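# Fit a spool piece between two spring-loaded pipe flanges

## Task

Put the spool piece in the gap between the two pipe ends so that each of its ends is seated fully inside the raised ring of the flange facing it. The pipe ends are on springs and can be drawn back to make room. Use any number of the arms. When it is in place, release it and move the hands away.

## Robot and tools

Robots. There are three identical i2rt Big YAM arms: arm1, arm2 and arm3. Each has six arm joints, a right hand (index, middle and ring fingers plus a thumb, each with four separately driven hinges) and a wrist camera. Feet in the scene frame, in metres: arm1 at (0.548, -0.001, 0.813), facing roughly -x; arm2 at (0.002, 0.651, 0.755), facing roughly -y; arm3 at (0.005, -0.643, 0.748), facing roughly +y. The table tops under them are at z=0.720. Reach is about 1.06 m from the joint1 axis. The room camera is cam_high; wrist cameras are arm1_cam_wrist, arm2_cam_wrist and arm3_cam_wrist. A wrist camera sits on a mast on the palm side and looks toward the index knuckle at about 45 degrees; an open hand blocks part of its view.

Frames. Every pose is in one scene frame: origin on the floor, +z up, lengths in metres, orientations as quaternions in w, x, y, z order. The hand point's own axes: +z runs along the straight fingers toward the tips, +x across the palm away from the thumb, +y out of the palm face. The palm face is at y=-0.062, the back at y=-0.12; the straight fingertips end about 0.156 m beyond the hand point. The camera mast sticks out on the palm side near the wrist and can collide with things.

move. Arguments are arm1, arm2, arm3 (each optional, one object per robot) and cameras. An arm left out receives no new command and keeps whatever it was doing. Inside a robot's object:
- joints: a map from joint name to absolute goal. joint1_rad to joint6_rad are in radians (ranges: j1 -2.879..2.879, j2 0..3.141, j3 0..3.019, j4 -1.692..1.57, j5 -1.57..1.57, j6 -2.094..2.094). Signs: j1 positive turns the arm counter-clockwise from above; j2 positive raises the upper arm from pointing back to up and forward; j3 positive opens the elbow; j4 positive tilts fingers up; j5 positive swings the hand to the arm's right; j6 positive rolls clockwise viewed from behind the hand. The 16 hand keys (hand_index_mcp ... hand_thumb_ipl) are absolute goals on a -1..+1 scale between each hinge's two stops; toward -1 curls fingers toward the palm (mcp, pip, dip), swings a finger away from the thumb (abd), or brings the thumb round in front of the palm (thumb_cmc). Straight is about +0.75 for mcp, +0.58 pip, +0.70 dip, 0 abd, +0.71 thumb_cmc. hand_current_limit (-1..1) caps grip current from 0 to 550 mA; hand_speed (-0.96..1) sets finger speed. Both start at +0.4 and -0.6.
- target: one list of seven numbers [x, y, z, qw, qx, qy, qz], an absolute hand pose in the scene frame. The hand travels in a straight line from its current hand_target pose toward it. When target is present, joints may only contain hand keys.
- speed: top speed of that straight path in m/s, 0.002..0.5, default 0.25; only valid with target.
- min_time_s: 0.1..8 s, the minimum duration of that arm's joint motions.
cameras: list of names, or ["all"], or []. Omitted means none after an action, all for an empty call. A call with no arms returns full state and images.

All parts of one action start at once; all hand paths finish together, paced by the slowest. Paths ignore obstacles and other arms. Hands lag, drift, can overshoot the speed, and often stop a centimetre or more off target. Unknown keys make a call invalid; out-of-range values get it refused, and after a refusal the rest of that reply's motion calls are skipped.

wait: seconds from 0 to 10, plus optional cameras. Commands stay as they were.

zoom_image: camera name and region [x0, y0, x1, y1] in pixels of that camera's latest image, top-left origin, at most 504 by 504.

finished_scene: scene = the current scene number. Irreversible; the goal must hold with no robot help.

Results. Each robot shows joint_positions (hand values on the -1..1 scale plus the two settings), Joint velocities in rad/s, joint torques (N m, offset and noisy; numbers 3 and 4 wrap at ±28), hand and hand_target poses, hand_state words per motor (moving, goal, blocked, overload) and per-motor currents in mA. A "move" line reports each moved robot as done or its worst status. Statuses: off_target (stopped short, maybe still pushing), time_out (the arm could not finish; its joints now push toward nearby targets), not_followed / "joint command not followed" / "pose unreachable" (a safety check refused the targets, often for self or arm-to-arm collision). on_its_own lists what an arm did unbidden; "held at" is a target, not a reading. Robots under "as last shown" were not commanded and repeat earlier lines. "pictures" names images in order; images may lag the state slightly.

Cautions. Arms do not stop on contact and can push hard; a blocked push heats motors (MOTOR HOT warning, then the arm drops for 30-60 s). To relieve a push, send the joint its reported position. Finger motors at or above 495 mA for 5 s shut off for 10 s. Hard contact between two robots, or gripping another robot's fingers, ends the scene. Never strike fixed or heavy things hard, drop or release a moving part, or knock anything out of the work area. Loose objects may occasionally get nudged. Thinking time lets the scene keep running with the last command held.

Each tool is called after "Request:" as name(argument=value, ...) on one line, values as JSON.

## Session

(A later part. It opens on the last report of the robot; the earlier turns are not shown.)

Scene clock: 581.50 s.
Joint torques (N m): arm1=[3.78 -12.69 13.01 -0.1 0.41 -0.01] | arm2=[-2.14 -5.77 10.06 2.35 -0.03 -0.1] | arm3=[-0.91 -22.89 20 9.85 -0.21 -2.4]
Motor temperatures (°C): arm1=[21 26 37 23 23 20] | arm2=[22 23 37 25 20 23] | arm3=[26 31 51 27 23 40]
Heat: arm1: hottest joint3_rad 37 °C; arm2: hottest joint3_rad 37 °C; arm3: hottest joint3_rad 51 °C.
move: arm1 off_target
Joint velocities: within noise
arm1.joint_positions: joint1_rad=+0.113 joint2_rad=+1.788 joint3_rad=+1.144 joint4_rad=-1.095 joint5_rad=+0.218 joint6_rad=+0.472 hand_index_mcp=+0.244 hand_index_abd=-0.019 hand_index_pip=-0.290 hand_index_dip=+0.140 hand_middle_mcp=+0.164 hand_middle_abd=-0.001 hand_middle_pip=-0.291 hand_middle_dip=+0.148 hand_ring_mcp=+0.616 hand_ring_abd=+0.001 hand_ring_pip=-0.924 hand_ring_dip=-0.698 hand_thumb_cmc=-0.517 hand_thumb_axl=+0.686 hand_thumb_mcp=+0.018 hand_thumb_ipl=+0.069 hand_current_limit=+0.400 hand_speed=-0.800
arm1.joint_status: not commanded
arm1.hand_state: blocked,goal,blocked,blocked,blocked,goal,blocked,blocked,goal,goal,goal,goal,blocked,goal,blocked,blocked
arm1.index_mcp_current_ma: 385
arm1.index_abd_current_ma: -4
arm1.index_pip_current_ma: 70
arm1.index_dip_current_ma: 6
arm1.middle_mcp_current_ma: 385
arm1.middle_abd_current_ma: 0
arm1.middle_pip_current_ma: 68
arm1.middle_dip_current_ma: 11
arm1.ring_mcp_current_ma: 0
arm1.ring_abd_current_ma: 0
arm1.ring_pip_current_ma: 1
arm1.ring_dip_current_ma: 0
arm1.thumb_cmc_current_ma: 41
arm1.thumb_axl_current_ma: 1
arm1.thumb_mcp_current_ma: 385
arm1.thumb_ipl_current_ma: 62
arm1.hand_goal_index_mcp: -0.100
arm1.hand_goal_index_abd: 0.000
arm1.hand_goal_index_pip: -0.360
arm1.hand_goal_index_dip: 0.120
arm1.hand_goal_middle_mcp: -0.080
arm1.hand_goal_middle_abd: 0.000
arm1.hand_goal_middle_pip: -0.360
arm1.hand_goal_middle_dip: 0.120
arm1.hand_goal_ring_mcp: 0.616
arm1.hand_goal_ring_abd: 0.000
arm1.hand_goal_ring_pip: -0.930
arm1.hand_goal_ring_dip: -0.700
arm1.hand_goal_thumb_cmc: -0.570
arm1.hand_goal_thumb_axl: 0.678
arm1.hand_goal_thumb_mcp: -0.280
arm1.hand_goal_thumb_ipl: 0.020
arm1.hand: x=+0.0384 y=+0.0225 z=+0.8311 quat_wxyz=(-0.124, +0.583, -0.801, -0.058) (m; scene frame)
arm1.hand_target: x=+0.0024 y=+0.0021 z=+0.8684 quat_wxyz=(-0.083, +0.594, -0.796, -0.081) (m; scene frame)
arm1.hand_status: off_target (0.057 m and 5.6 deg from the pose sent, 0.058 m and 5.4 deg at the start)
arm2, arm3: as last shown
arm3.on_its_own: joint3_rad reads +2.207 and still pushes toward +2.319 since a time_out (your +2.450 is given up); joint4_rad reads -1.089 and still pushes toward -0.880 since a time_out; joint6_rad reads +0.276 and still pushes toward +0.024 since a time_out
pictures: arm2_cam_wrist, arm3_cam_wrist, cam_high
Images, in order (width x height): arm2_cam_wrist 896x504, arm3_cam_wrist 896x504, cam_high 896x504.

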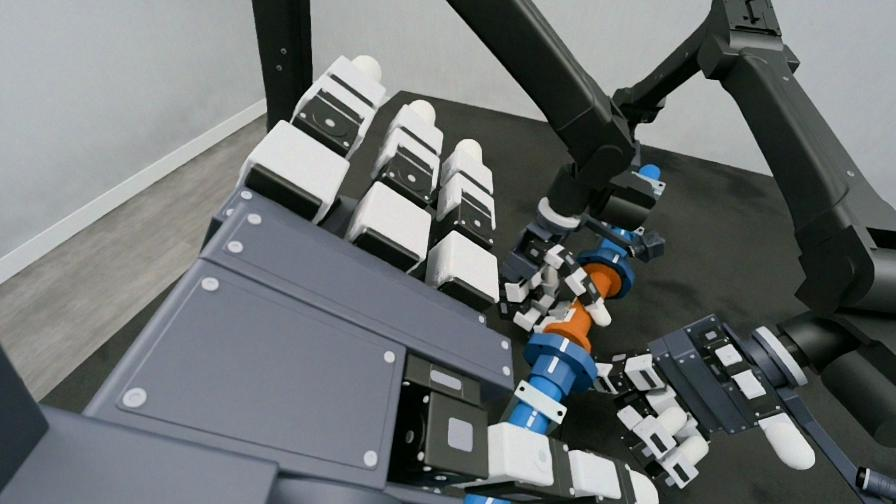

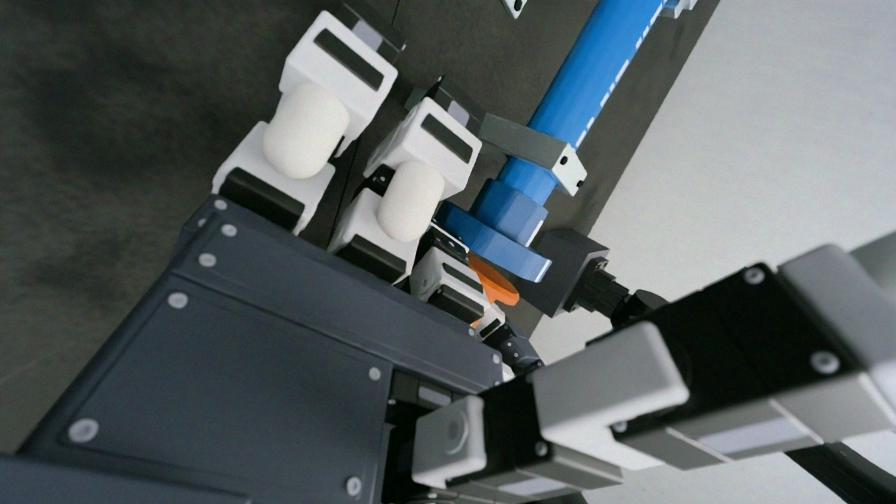

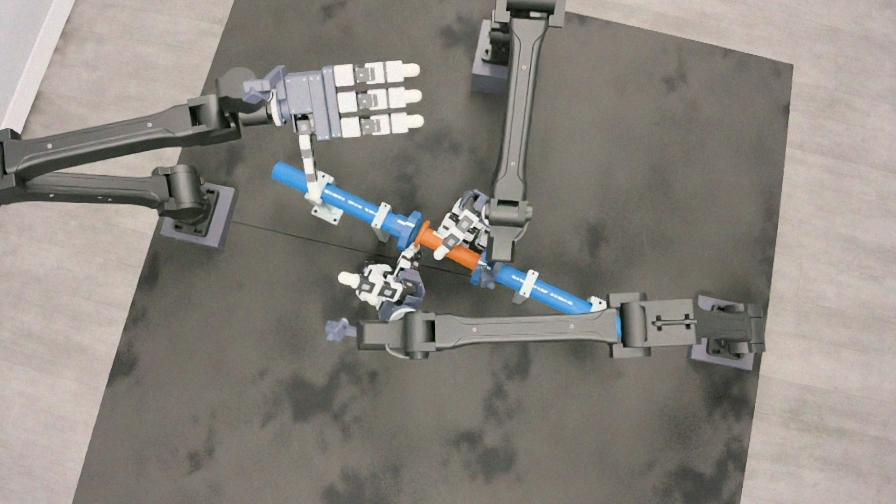

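Request:
move(arm1={"target": [-0.002, -0.0050, 0.8670, -0.0823, 0.6063, -0.7879, -0.0826], "speed": 0.03}, cameras=["cam_high", "arm3_cam_wrist", "arm2_cam_wrist"])

Request:
zoom_image(camera="cam_high", region=[450, 235, 500, 285])

Request:
zoom_image(camera="arm2_cam_wrist", region=[570, 245, 640, 315])

Request:
zoom_image(camera="cam_high", region=[395, 205, 445, 255])

Request:
zoom_image(camera="arm2_cam_wrist", region=[510, 310, 610, 400])

Request:
zoom_image(camera="arm3_cam_wrist", region=[450, 220, 570, 340])

Scene clock: 587.77 s.
Joint torques (N m): arm1=[4.31 -13.04 12.75 0.13 0.4 -0.24] | arm2=[-2.32 -5.71 10.03 2.33 -0.03 -0.11] | arm3=[-0.62 -23.12 19.95 10 -0.2 -2.42]
Motor temperatures (°C): arm1=[21 26 38 23 23 20] | arm2=[22 23 37 25 20 23] | arm3=[26 31 52 27 22 40]
Heat: arm1: hottest joint3_rad 38 °C; arm2: hottest joint3_rad 37 °C; arm3: hottest joint3_rad 52 °C.
move: arm1 off_target
Joint velocities: within noise
arm1.joint_positions: joint1_rad=+0.116 joint2_rad=+1.788 joint3_rad=+1.144 joint4_rad=-1.095 joint5_rad=+0.221 joint6_rad=+0.472 hand_index_mcp=+0.244 hand_index_abd=-0.019 hand_index_pip=-0.290 hand_index_dip=+0.140 hand_middle_mcp=+0.164 hand_middle_abd=+0.000 hand_middle_pip=-0.291 hand_middle_dip=+0.148 hand_ring_mcp=+0.616 hand_ring_abd=+0.001 hand_ring_pip=-0.924 hand_ring_dip=-0.698 hand_thumb_cmc=-0.517 hand_thumb_axl=+0.686 hand_thumb_mcp=+0.018 hand_thumb_ipl=+0.069 hand_current_limit=+0.400 hand_speed=-0.800
arm1.joint_status: not commanded
arm1.hand_state: blocked,goal,blocked,blocked,blocked,goal,blocked,blocked,goal,goal,goal,goal,blocked,goal,blocked,blocked
arm1.index_mcp_current_ma: 385
arm1.index_abd_current_ma: -4
arm1.index_pip_current_ma: 70
arm1.index_dip_current_ma: 6
arm1.middle_mcp_current_ma: 385
arm1.middle_abd_current_ma: 0
arm1.middle_pip_current_ma: 68
arm1.middle_dip_current_ma: 11
arm1.ring_mcp_current_ma: 0
arm1.ring_abd_current_ma: 0
arm1.ring_pip_current_ma: 1
arm1.ring_dip_current_ma: 0
arm1.thumb_cmc_current_ma: 41
arm1.thumb_axl_current_ma: 1
arm1.thumb_mcp_current_ma: 385
arm1.thumb_ipl_current_ma: 62
arm1.hand_goal_index_mcp: -0.100
arm1.hand_goal_index_abd: 0.000
arm1.hand_goal_index_pip: -0.360
arm1.hand_goal_index_dip: 0.120
arm1.hand_goal_middle_mcp: -0.080
arm1.hand_goal_middle_abd: 0.000
arm1.hand_goal_middle_pip: -0.360
arm1.hand_goal_middle_dip: 0.120
arm1.hand_goal_ring_mcp: 0.616
arm1.hand_goal_ring_abd: 0.000
arm1.hand_goal_ring_pip: -0.930
arm1.hand_goal_ring_dip: -0.700
arm1.hand_goal_thumb_cmc: -0.570
arm1.hand_goal_thumb_axl: 0.678
arm1.hand_goal_thumb_mcp: -0.280
arm1.hand_goal_thumb_ipl: 0.020
arm1.hand: x=+0.0382 y=+0.0212 z=+0.8313 quat_wxyz=(-0.125, +0.585, -0.800, -0.059) (m; scene frame)
arm1.hand_target: x=+0.0017 y=-0.0050 z=+0.8686 quat_wxyz=(-0.082, +0.606, -0.787, -0.083) (m; scene frame)
arm1.hand_status: off_target (0.060 m and 6.2 deg from the pose sent, 0.061 m and 6.4 deg at the start)
arm2, arm3: as last shown
arm3.on_its_own: joint3_rad reads +2.207 and still pushes toward +2.319 since a time_out (your +2.450 is given up); joint4_rad reads -1.089 and still pushes toward -0.880 since a time_out; joint6_rad reads +0.276 and still pushes toward +0.024 since a time_out
pictures: arm2_cam_wrist, arm3_cam_wrist, cam_high
Images, in order (width x height): arm2_cam_wrist 896x504, arm3_cam_wrist 896x504, cam_high 896x504.

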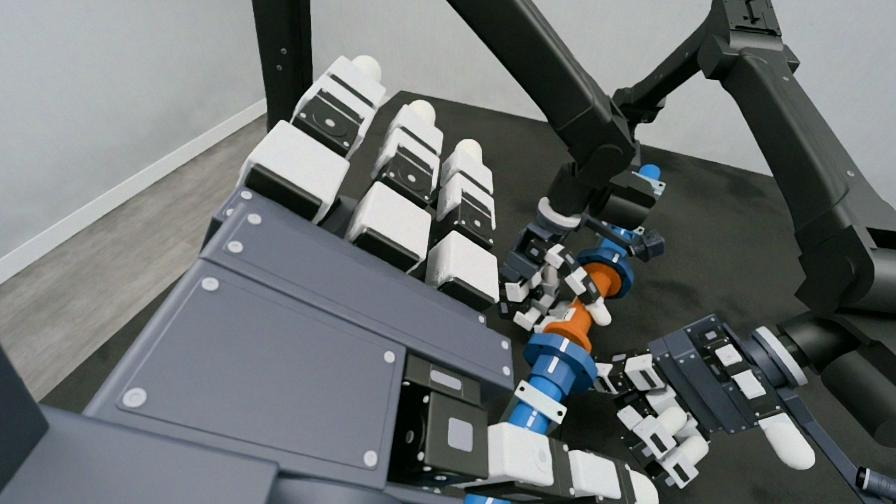

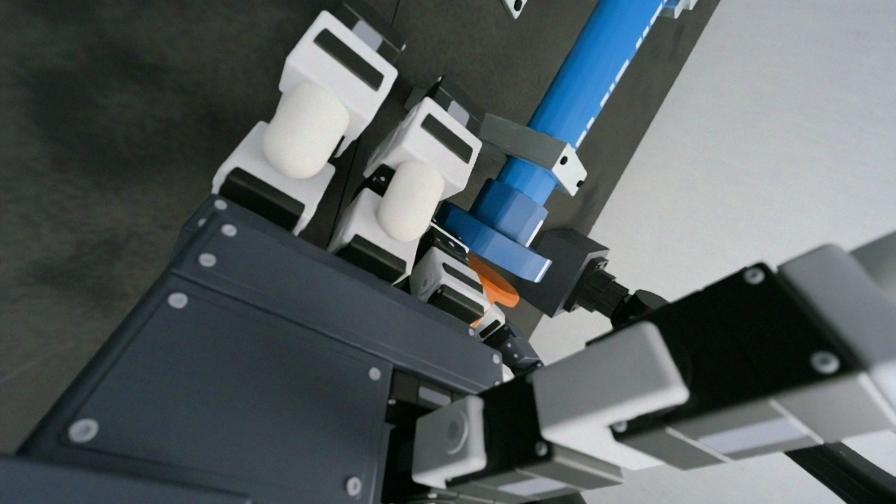

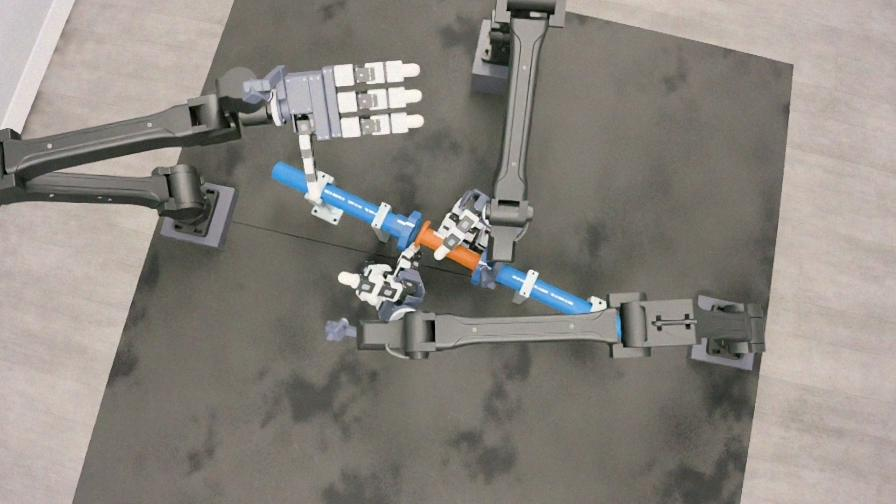

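Scaled by 10.080 from the camera's 896x504 image, which has a finer 1280x720 frame.

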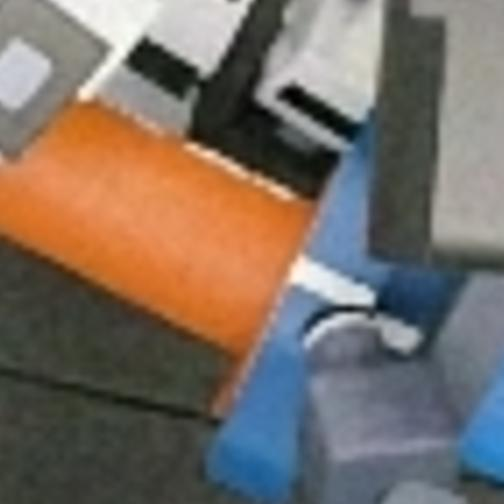

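Scaled by 7.200 from the camera's 896x504 image, which has a finer 1280x720 frame.

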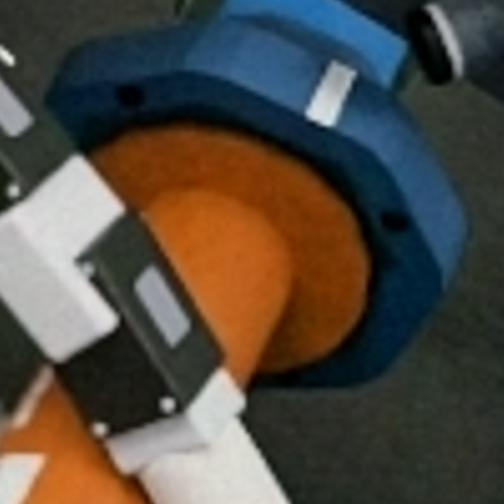

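Scaled by 10.080 from the camera's 896x504 image, which has a finer 1280x720 frame.

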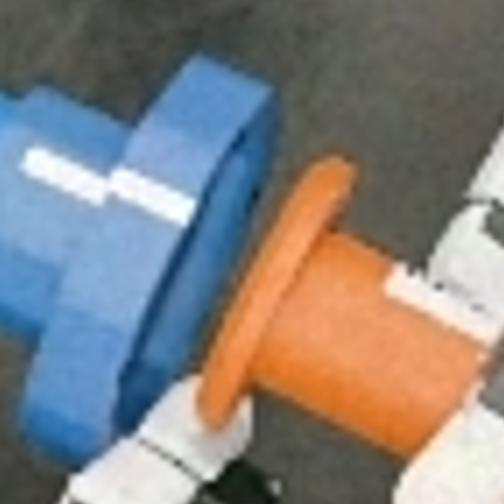

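Scaled by 5.040 from the camera's 896x504 image, which has a finer 1280x720 frame.

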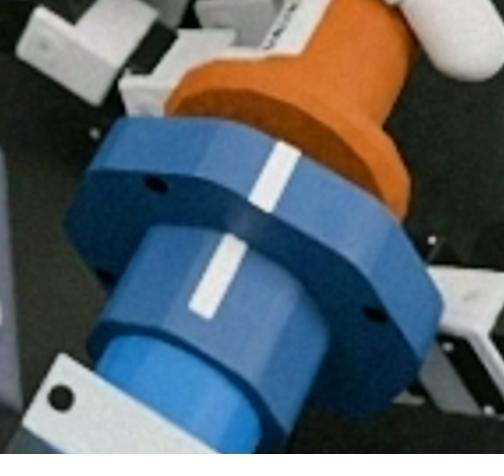

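Scaled by 4.200 from the camera's 896x504 image, which has a finer 1280x720 frame.

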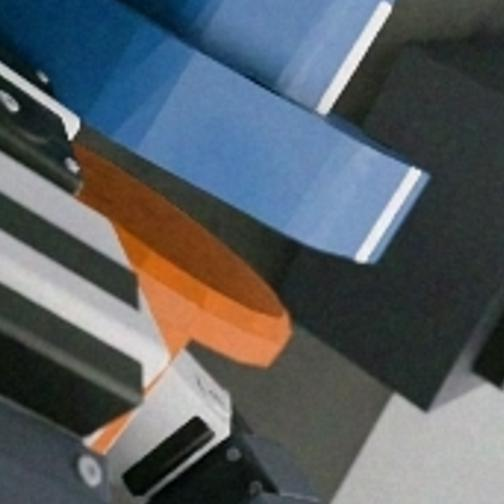

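Request:
move(arm1={"target": [-0.003, -0.0060, 0.8600, -0.0646, 0.6156, -0.7840, -0.0688], "speed": 0.03}, cameras=["cam_high", "arm3_cam_wrist", "arm2_cam_wrist"])

Request:
zoom_image(camera="cam_high", region=[450, 235, 500, 285])

Request:
zoom_image(camera="arm2_cam_wrist", region=[570, 245, 640, 315])

Request:
zoom_image(camera="cam_high", region=[395, 205, 445, 255])

Request:
zoom_image(camera="arm2_cam_wrist", region=[510, 310, 610, 400])

Request:
zoom_image(camera="arm3_cam_wrist", region=[450, 220, 570, 340])

Scene clock: 597.30 s.
Joint torques (N m): arm1=[3.37 -13.27 11.23 1.44 0.01 -0.63] | arm2=[-2.2 -5.6 10.03 2.35 -0.03 -0.1] | arm3=[-0.44 -22.53 19.93 9.92 -0.23 -2.42]
Motor temperatures (°C): arm1=[21 26 38 23 23 20] | arm2=[22 23 37 25 20 23] | arm3=[26 31 52 27 22 41]
Heat: arm1: hottest joint3_rad 38 °C; arm2: hottest joint3_rad 37 °C; arm3: hottest joint3_rad 52 °C.
move: arm1 off_target
Joint velocities: within noise
arm1.joint_positions: joint1_rad=+0.115 joint2_rad=+1.788 joint3_rad=+1.144 joint4_rad=-1.087 joint5_rad=+0.194 joint6_rad=+0.469 hand_index_mcp=+0.244 hand_index_abd=-0.018 hand_index_pip=-0.289 hand_index_dip=+0.141 hand_middle_mcp=+0.164 hand_middle_abd=+0.003 hand_middle_pip=-0.291 hand_middle_dip=+0.148 hand_ring_mcp=+0.616 hand_ring_abd=+0.001 hand_ring_pip=-0.924 hand_ring_dip=-0.698 hand_thumb_cmc=-0.516 hand_thumb_axl=+0.688 hand_thumb_mcp=+0.018 hand_thumb_ipl=+0.069 hand_current_limit=+0.400 hand_speed=-0.800
arm1.joint_status: not commanded
arm1.hand_state: blocked,goal,blocked,blocked,blocked,goal,blocked,blocked,goal,goal,goal,goal,blocked,goal,blocked,blocked
arm1.index_mcp_current_ma: 385
arm1.index_abd_current_ma: -4
arm1.index_pip_current_ma: 72
arm1.index_dip_current_ma: 7
arm1.middle_mcp_current_ma: 385
arm1.middle_abd_current_ma: 0
arm1.middle_pip_current_ma: 68
arm1.middle_dip_current_ma: 12
arm1.ring_mcp_current_ma: 0
arm1.ring_abd_current_ma: 0
arm1.ring_pip_current_ma: 1
arm1.ring_dip_current_ma: 0
arm1.thumb_cmc_current_ma: 44
arm1.thumb_axl_current_ma: 2
arm1.thumb_mcp_current_ma: 385
arm1.thumb_ipl_current_ma: 62
arm1.hand_goal_index_mcp: -0.100
arm1.hand_goal_index_abd: 0.000
arm1.hand_goal_index_pip: -0.360
arm1.hand_goal_index_dip: 0.120
arm1.hand_goal_middle_mcp: -0.080
arm1.hand_goal_middle_abd: 0.000
arm1.hand_goal_middle_pip: -0.360
arm1.hand_goal_middle_dip: 0.120
arm1.hand_goal_ring_mcp: 0.616
arm1.hand_goal_ring_abd: 0.000
arm1.hand_goal_ring_pip: -0.930
arm1.hand_goal_ring_dip: -0.700
arm1.hand_goal_thumb_cmc: -0.570
arm1.hand_goal_thumb_axl: 0.678
arm1.hand_goal_thumb_mcp: -0.280
arm1.hand_goal_thumb_ipl: 0.020
arm1.hand: x=+0.0372 y=+0.0174 z=+0.8290 quat_wxyz=(-0.116, +0.585, -0.801, -0.049) (m; scene frame)
arm1.hand_target: x=+0.0003 y=-0.0060 z=+0.8623 quat_wxyz=(-0.065, +0.615, -0.783, -0.070) (m; scene frame)
arm1.hand_status: off_target (0.056 m and 7.4 deg from the pose sent, 0.057 m and 8.1 deg at the start)
arm2, arm3: as last shown
arm3.on_its_own: joint3_rad reads +2.207 and still pushes toward +2.319 since a time_out (your +2.450 is given up); joint4_rad reads -1.089 and still pushes toward -0.880 since a time_out; joint6_rad reads +0.276 and still pushes toward +0.024 since a time_out
pictures: arm2_cam_wrist, arm3_cam_wrist, cam_high
Images, in order (width x height): arm2_cam_wrist 896x504, arm3_cam_wrist 896x504, cam_high 896x504.

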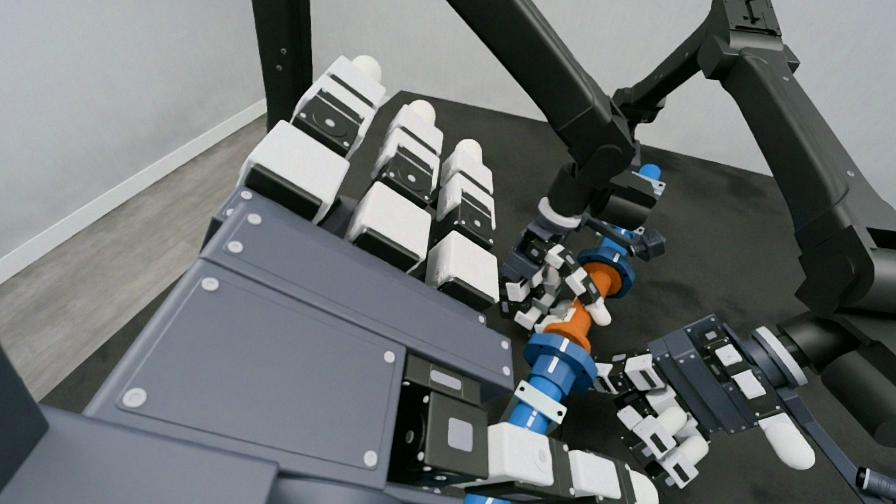

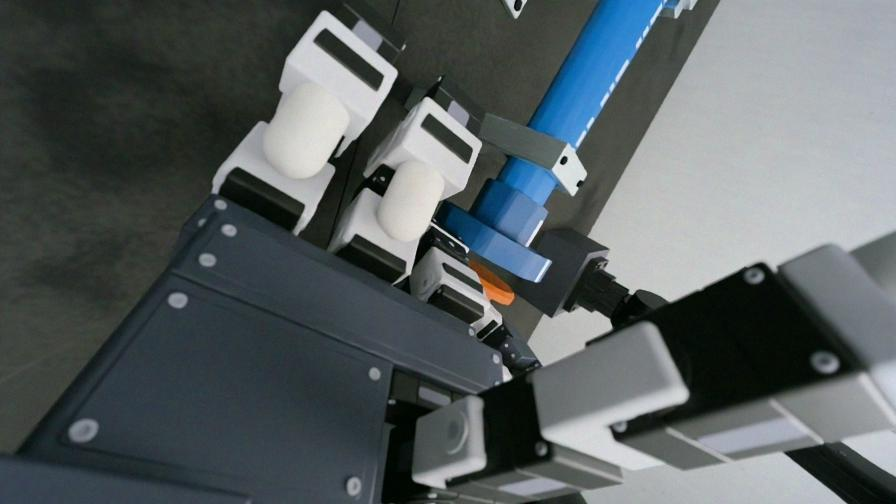

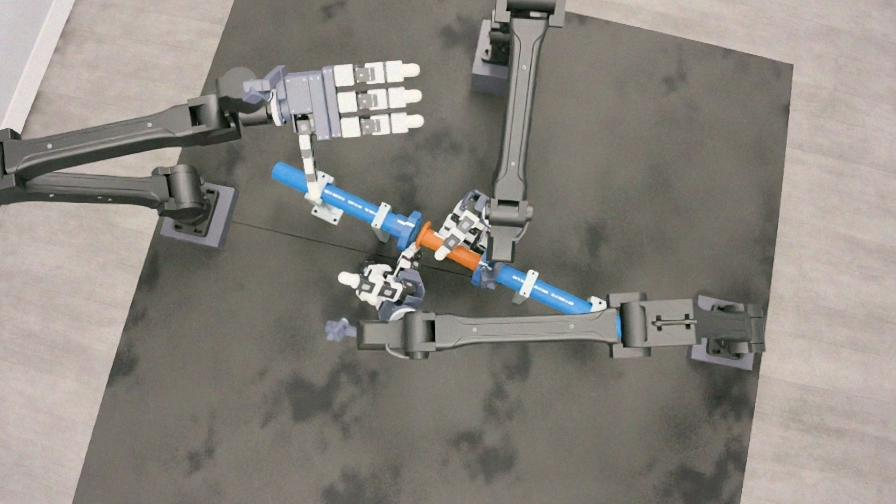

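Scaled by 10.080 from the camera's 896x504 image, which has a finer 1280x720 frame.

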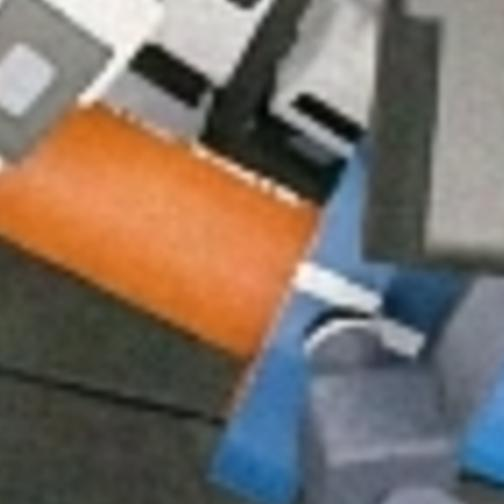

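Scaled by 7.200 from the camera's 896x504 image, which has a finer 1280x720 frame.

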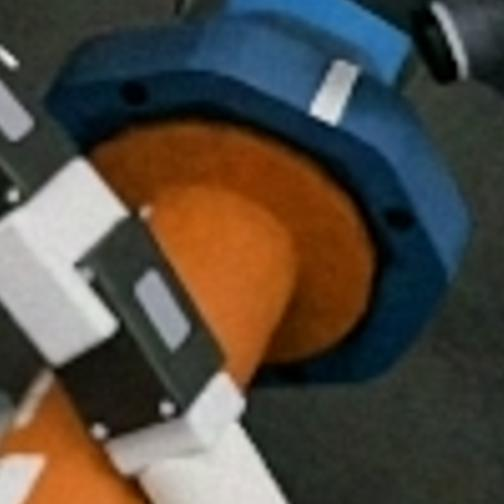

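Scaled by 10.080 from the camera's 896x504 image, which has a finer 1280x720 frame.

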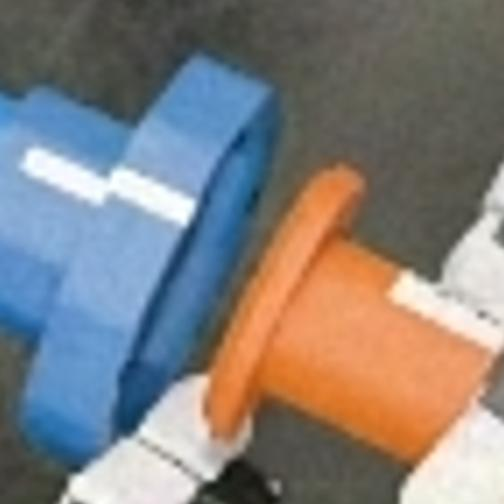

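Scaled by 5.040 from the camera's 896x504 image, which has a finer 1280x720 frame.

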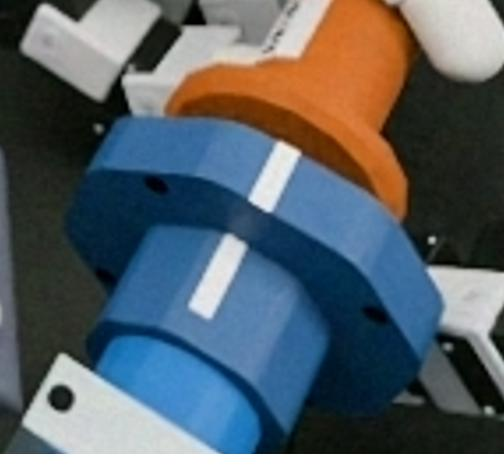

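Scaled by 4.200 from the camera's 896x504 image, which has a finer 1280x720 frame.

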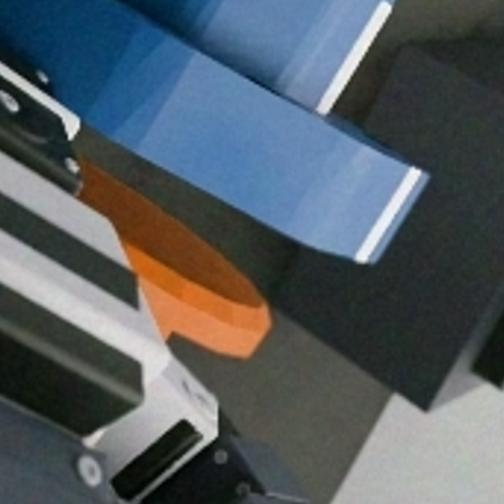

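Request:
move(arm1={"target": [-0.008, -0.0050, 0.8600, -0.0634, 0.6293, -0.7732, -0.0699], "speed": 0.03}, cameras=["cam_high", "arm3_cam_wrist", "arm2_cam_wrist"])

Request:
zoom_image(camera="cam_high", region=[450, 235, 500, 285])

Request:
zoom_image(camera="cam_high", region=[395, 205, 445, 255])

Request:
zoom_image(camera="arm2_cam_wrist", region=[510, 310, 610, 400])

Request:
zoom_image(camera="arm3_cam_wrist", region=[450, 220, 570, 340])

Scene clock: 600.20 s.
Joint torques (N m): arm1=[3.31 -13.27 11.56 1.42 0.14 -0.64] | arm2=[-2.32 -5.89 10.03 2.32 -0.03 -0.11] | arm3=[-0.91 -22.77 19.99 9.96 -0.2 -2.42]
Motor temperatures (°C): arm1=[21 26 38 23 23 20] | arm2=[22 23 37 25 20 23] | arm3=[26 31 52 27 22 41]
Heat: arm1: hottest joint3_rad 38 °C; arm2: hottest joint3_rad 37 °C; arm3: hottest joint3_rad 52 °C.
move: arm1 off_target
Joint velocities: within noise
arm1.joint_positions: joint1_rad=+0.108 joint2_rad=+1.788 joint3_rad=+1.144 joint4_rad=-1.079 joint5_rad=+0.192 joint6_rad=+0.426 hand_index_mcp=+0.244 hand_index_abd=-0.013 hand_index_pip=-0.286 hand_index_dip=+0.142 hand_middle_mcp=+0.158 hand_middle_abd=+0.003 hand_middle_pip=-0.291 hand_middle_dip=+0.148 hand_ring_mcp=+0.616 hand_ring_abd=+0.001 hand_ring_pip=-0.924 hand_ring_dip=-0.698 hand_thumb_cmc=-0.509 hand_thumb_axl=+0.689 hand_thumb_mcp=+0.018 hand_thumb_ipl=+0.069 hand_current_limit=+0.400 hand_speed=-0.800
arm1.joint_status: not commanded
arm1.hand_state: blocked,goal,blocked,blocked,blocked,goal,blocked,blocked,goal,goal,goal,goal,blocked,goal,blocked,blocked
arm1.index_mcp_current_ma: 385
arm1.index_abd_current_ma: -2
arm1.index_pip_current_ma: 78
arm1.index_dip_current_ma: 7
arm1.middle_mcp_current_ma: 385
arm1.middle_abd_current_ma: 0
arm1.middle_pip_current_ma: 68
arm1.middle_dip_current_ma: 12
arm1.ring_mcp_current_ma: 0
arm1.ring_abd_current_ma: 0
arm1.ring_pip_current_ma: 1
arm1.ring_dip_current_ma: 0
arm1.thumb_cmc_current_ma: 56
arm1.thumb_axl_current_ma: 2
arm1.thumb_mcp_current_ma: 385
arm1.thumb_ipl_current_ma: 62
arm1.hand_goal_index_mcp: -0.100
arm1.hand_goal_index_abd: 0.000
arm1.hand_goal_index_pip: -0.360
arm1.hand_goal_index_dip: 0.120
arm1.hand_goal_middle_mcp: -0.080
arm1.hand_goal_middle_abd: 0.000
arm1.hand_goal_middle_pip: -0.360
arm1.hand_goal_middle_dip: 0.120
arm1.hand_goal_ring_mcp: 0.616
arm1.hand_goal_ring_abd: 0.000
arm1.hand_goal_ring_pip: -0.930
arm1.hand_goal_ring_dip: -0.700
arm1.hand_goal_thumb_cmc: -0.570
arm1.hand_goal_thumb_axl: 0.678
arm1.hand_goal_thumb_mcp: -0.280
arm1.hand_goal_thumb_ipl: 0.020
arm1.hand: x=+0.0336 y=+0.0170 z=+0.8283 quat_wxyz=(-0.113, +0.599, -0.791, -0.047) (m; scene frame)
arm1.hand_target: x=-0.0045 y=-0.0050 z=+0.8623 quat_wxyz=(-0.064, +0.628, -0.772, -0.071) (m; scene frame)
arm1.hand_status: off_target (0.057 m and 7.4 deg from the pose sent, 0.059 m and 8.8 deg at the start)
arm2, arm3: as last shown
arm3.on_its_own: joint3_rad reads +2.207 and still pushes toward +2.319 since a time_out (your +2.450 is given up); joint4_rad reads -1.089 and still pushes toward -0.880 since a time_out; joint6_rad reads +0.276 and still pushes toward +0.024 since a time_out
pictures: arm2_cam_wrist, arm3_cam_wrist, cam_high
Images, in order (width x height): arm2_cam_wrist 896x504, arm3_cam_wrist 896x504, cam_high 896x504.

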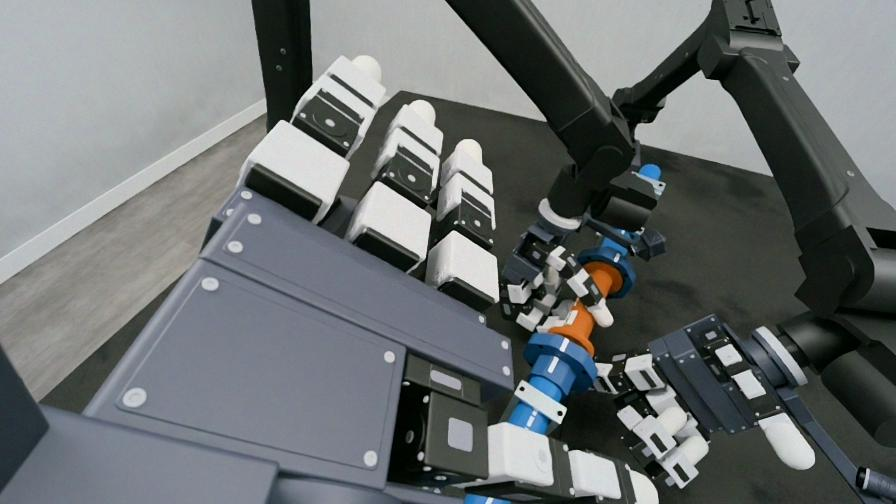

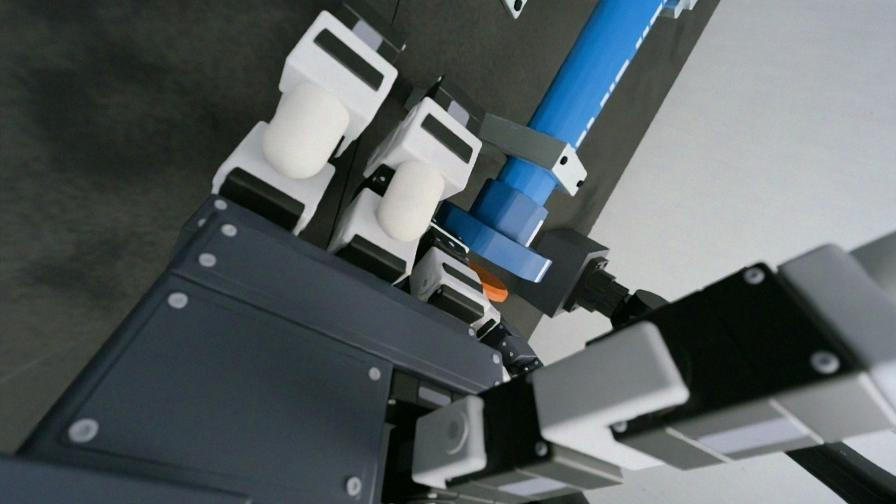

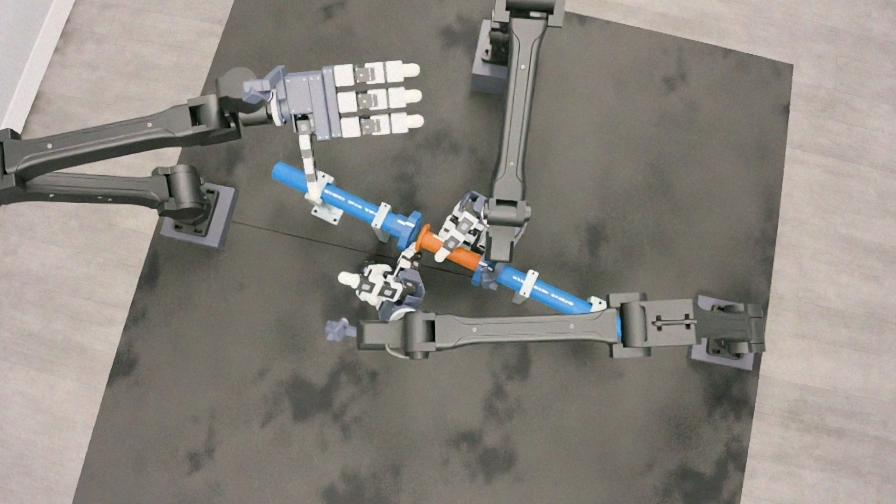

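Scaled by 10.080 from the camera's 896x504 image, which has a finer 1280x720 frame.

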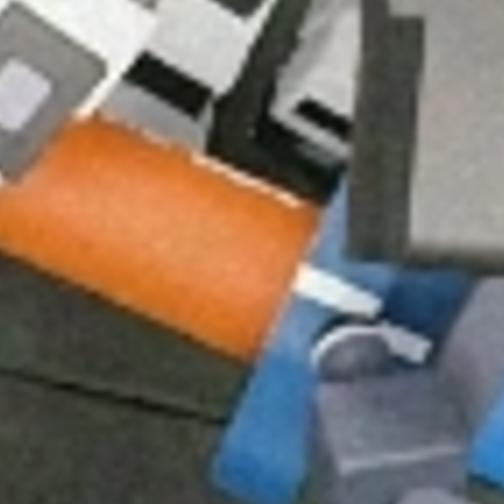

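Scaled by 10.080 from the camera's 896x504 image, which has a finer 1280x720 frame.

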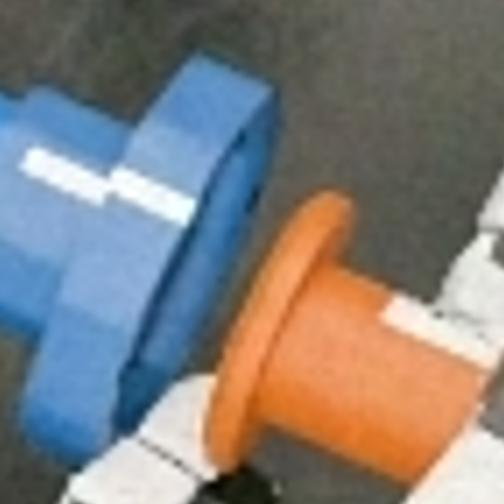

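Scaled by 5.040 from the camera's 896x504 image, which has a finer 1280x720 frame.

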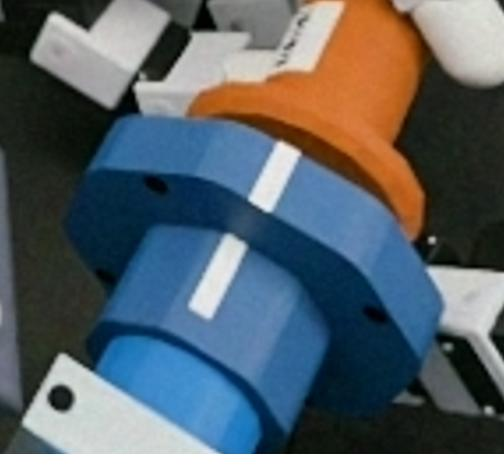

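Scaled by 4.200 from the camera's 896x504 image, which has a finer 1280x720 frame.

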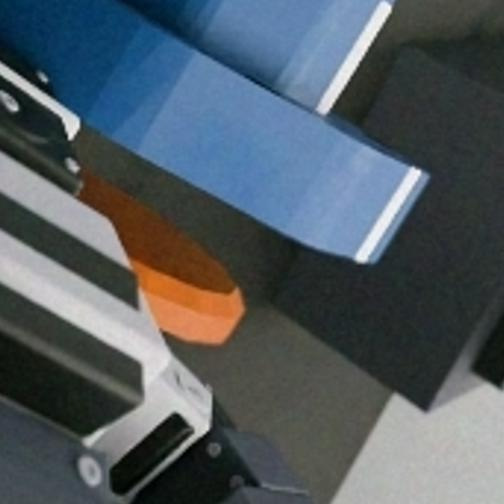

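Request:
move(arm3={"joints": {"joint3_rad": 2.27, "joint4_rad": -0.96}, "min_time_s": 2}, cameras=["cam_high", "arm3_cam_wrist"])

Request:
zoom_image(camera="cam_high", region=[395, 205, 445, 255])

Request:
zoom_image(camera="arm3_cam_wrist", region=[450, 220, 570, 340])

Scene clock: 606.70 s.
Joint torques (N m): arm1=[3.31 -13.16 11.56 1.42 0.15 -0.64] | arm2=[-2.26 -5.66 10 2.35 -0.03 -0.1] | arm3=[-0.97 -23 15.71 7.38 0.05 -2.14]
Motor temperatures (°C): arm1=[21 26 38 23 23 20] | arm2=[22 23 37 25 20 23] | arm3=[26 31 52 27 22 41]
Heat: arm1: hottest joint3_rad 38 °C; arm2: hottest joint3_rad 37 °C; arm3: hottest joint3_rad 52 °C.
move: arm3 time_out
Joint velocities: within noise
arm1, arm2: as last shown
arm3.joint_positions: joint1_rad=+0.234 joint2_rad=+2.343 joint3_rad=+2.204 joint4_rad=-1.109 joint5_rad=+0.732 joint6_rad=+0.249 hand_index_mcp=+1.004 hand_index_abd=+0.074 hand_index_pip=+0.792 hand_index_dip=+0.615 hand_middle_mcp=+0.618 hand_middle_abd=+0.003 hand_middle_pip=-0.926 hand_middle_dip=-0.697 hand_ring_mcp=+0.618 hand_ring_abd=+0.000 hand_ring_pip=-0.925 hand_ring_dip=-0.703 hand_thumb_cmc=-0.574 hand_thumb_axl=+0.679 hand_thumb_mcp=+0.221 hand_thumb_ipl=+0.166 hand_current_limit=+0.700 hand_speed=-0.500
arm3.joint_status: joint4_rad time_out (moved -0.019 of +0.129); the others done
arm3.hand_state: goal,blocked,blocked,goal,goal,goal,goal,goal,goal,goal,goal,goal,goal,goal,goal,goal
arm3.index_mcp_current_ma: 1
arm3.index_abd_current_ma: 85
arm3.index_pip_current_ma: 468
arm3.index_dip_current_ma: 6
arm3.middle_mcp_current_ma: 0
arm3.middle_abd_current_ma: 0
arm3.middle_pip_current_ma: 1
arm3.middle_dip_current_ma: 0
arm3.ring_mcp_current_ma: 0
arm3.ring_abd_current_ma: 0
arm3.ring_pip_current_ma: 1
arm3.ring_dip_current_ma: 0
arm3.thumb_cmc_current_ma: -1
arm3.thumb_axl_current_ma: 0
arm3.thumb_mcp_current_ma: -4
arm3.thumb_ipl_current_ma: -1
arm3.hand_goal_index_mcp: 1.000
arm3.hand_goal_index_abd: 0.000
arm3.hand_goal_index_pip: 0.350
arm3.hand_goal_index_dip: 0.600
arm3.hand_goal_middle_mcp: 0.616
arm3.hand_goal_middle_abd: 0.000
arm3.hand_goal_middle_pip: -0.930
arm3.hand_goal_middle_dip: -0.700
arm3.hand_goal_ring_mcp: 0.616
arm3.hand_goal_ring_abd: 0.000
arm3.hand_goal_ring_pip: -0.930
arm3.hand_goal_ring_dip: -0.700
arm3.hand_goal_thumb_cmc: -0.570
arm3.hand_goal_thumb_axl: 0.678
arm3.hand_goal_thumb_mcp: 0.230
arm3.hand_goal_thumb_ipl: 0.170
arm3.on_its_own: joint4_rad reads -1.109 and still pushes toward -0.960 since a time_out; joint6_rad reads +0.249 and still pushes toward +0.024 since a time_out
arm3.hand: x=-0.0662 y=+0.2068 z=+0.9166 quat_wxyz=(+0.301, +0.055, +0.922, +0.238) (m; scene frame)
arm3.hand_target: x=-0.0552 y=+0.2493 z=+0.9490 quat_wxyz=(+0.303, +0.004, +0.910, +0.284) (m; scene frame)
arm3.hand_status: not commanded
pictures: arm3_cam_wrist, cam_high
Images, in order (width x height): arm3_cam_wrist 896x504, cam_high 896x504.

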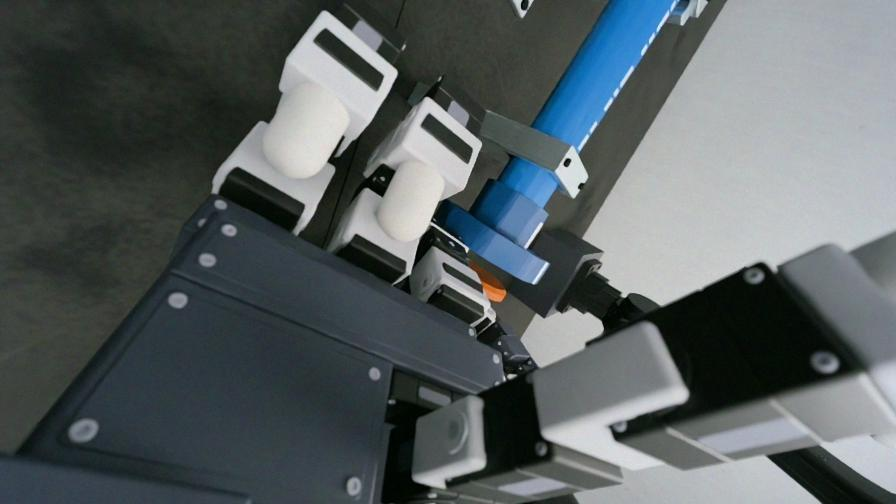

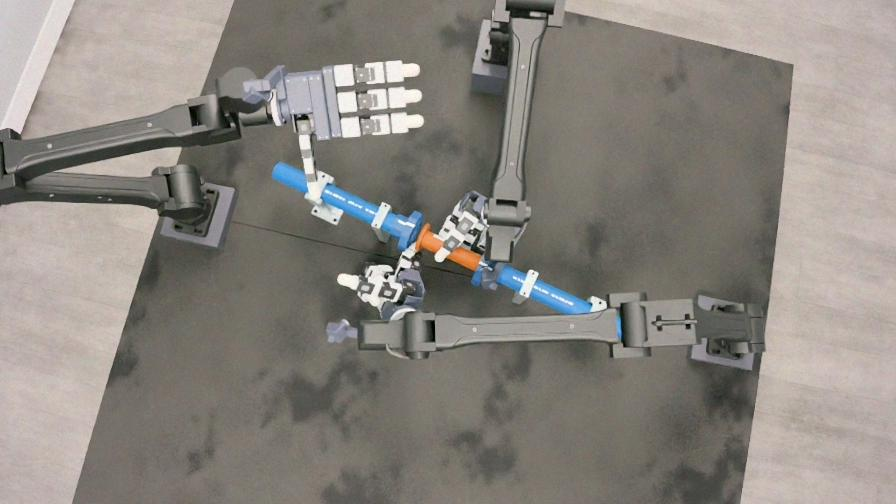

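Scaled by 10.080 from the camera's 896x504 image, which has a finer 1280x720 frame.

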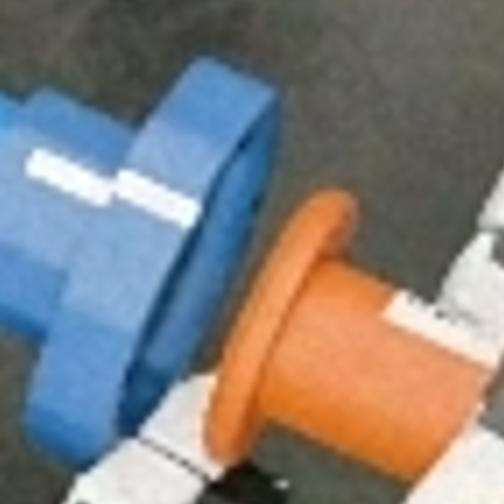

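Scaled by 4.200 from the camera's 896x504 image, which has a finer 1280x720 frame.

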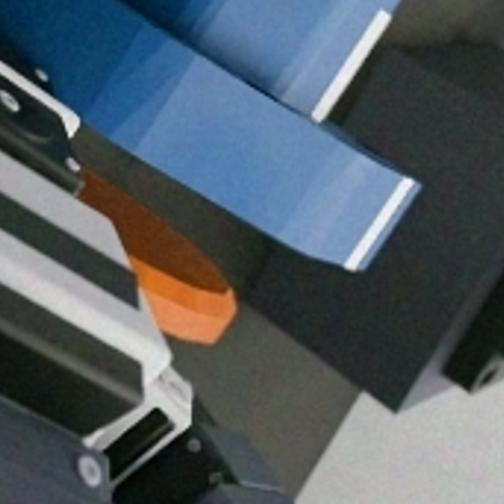

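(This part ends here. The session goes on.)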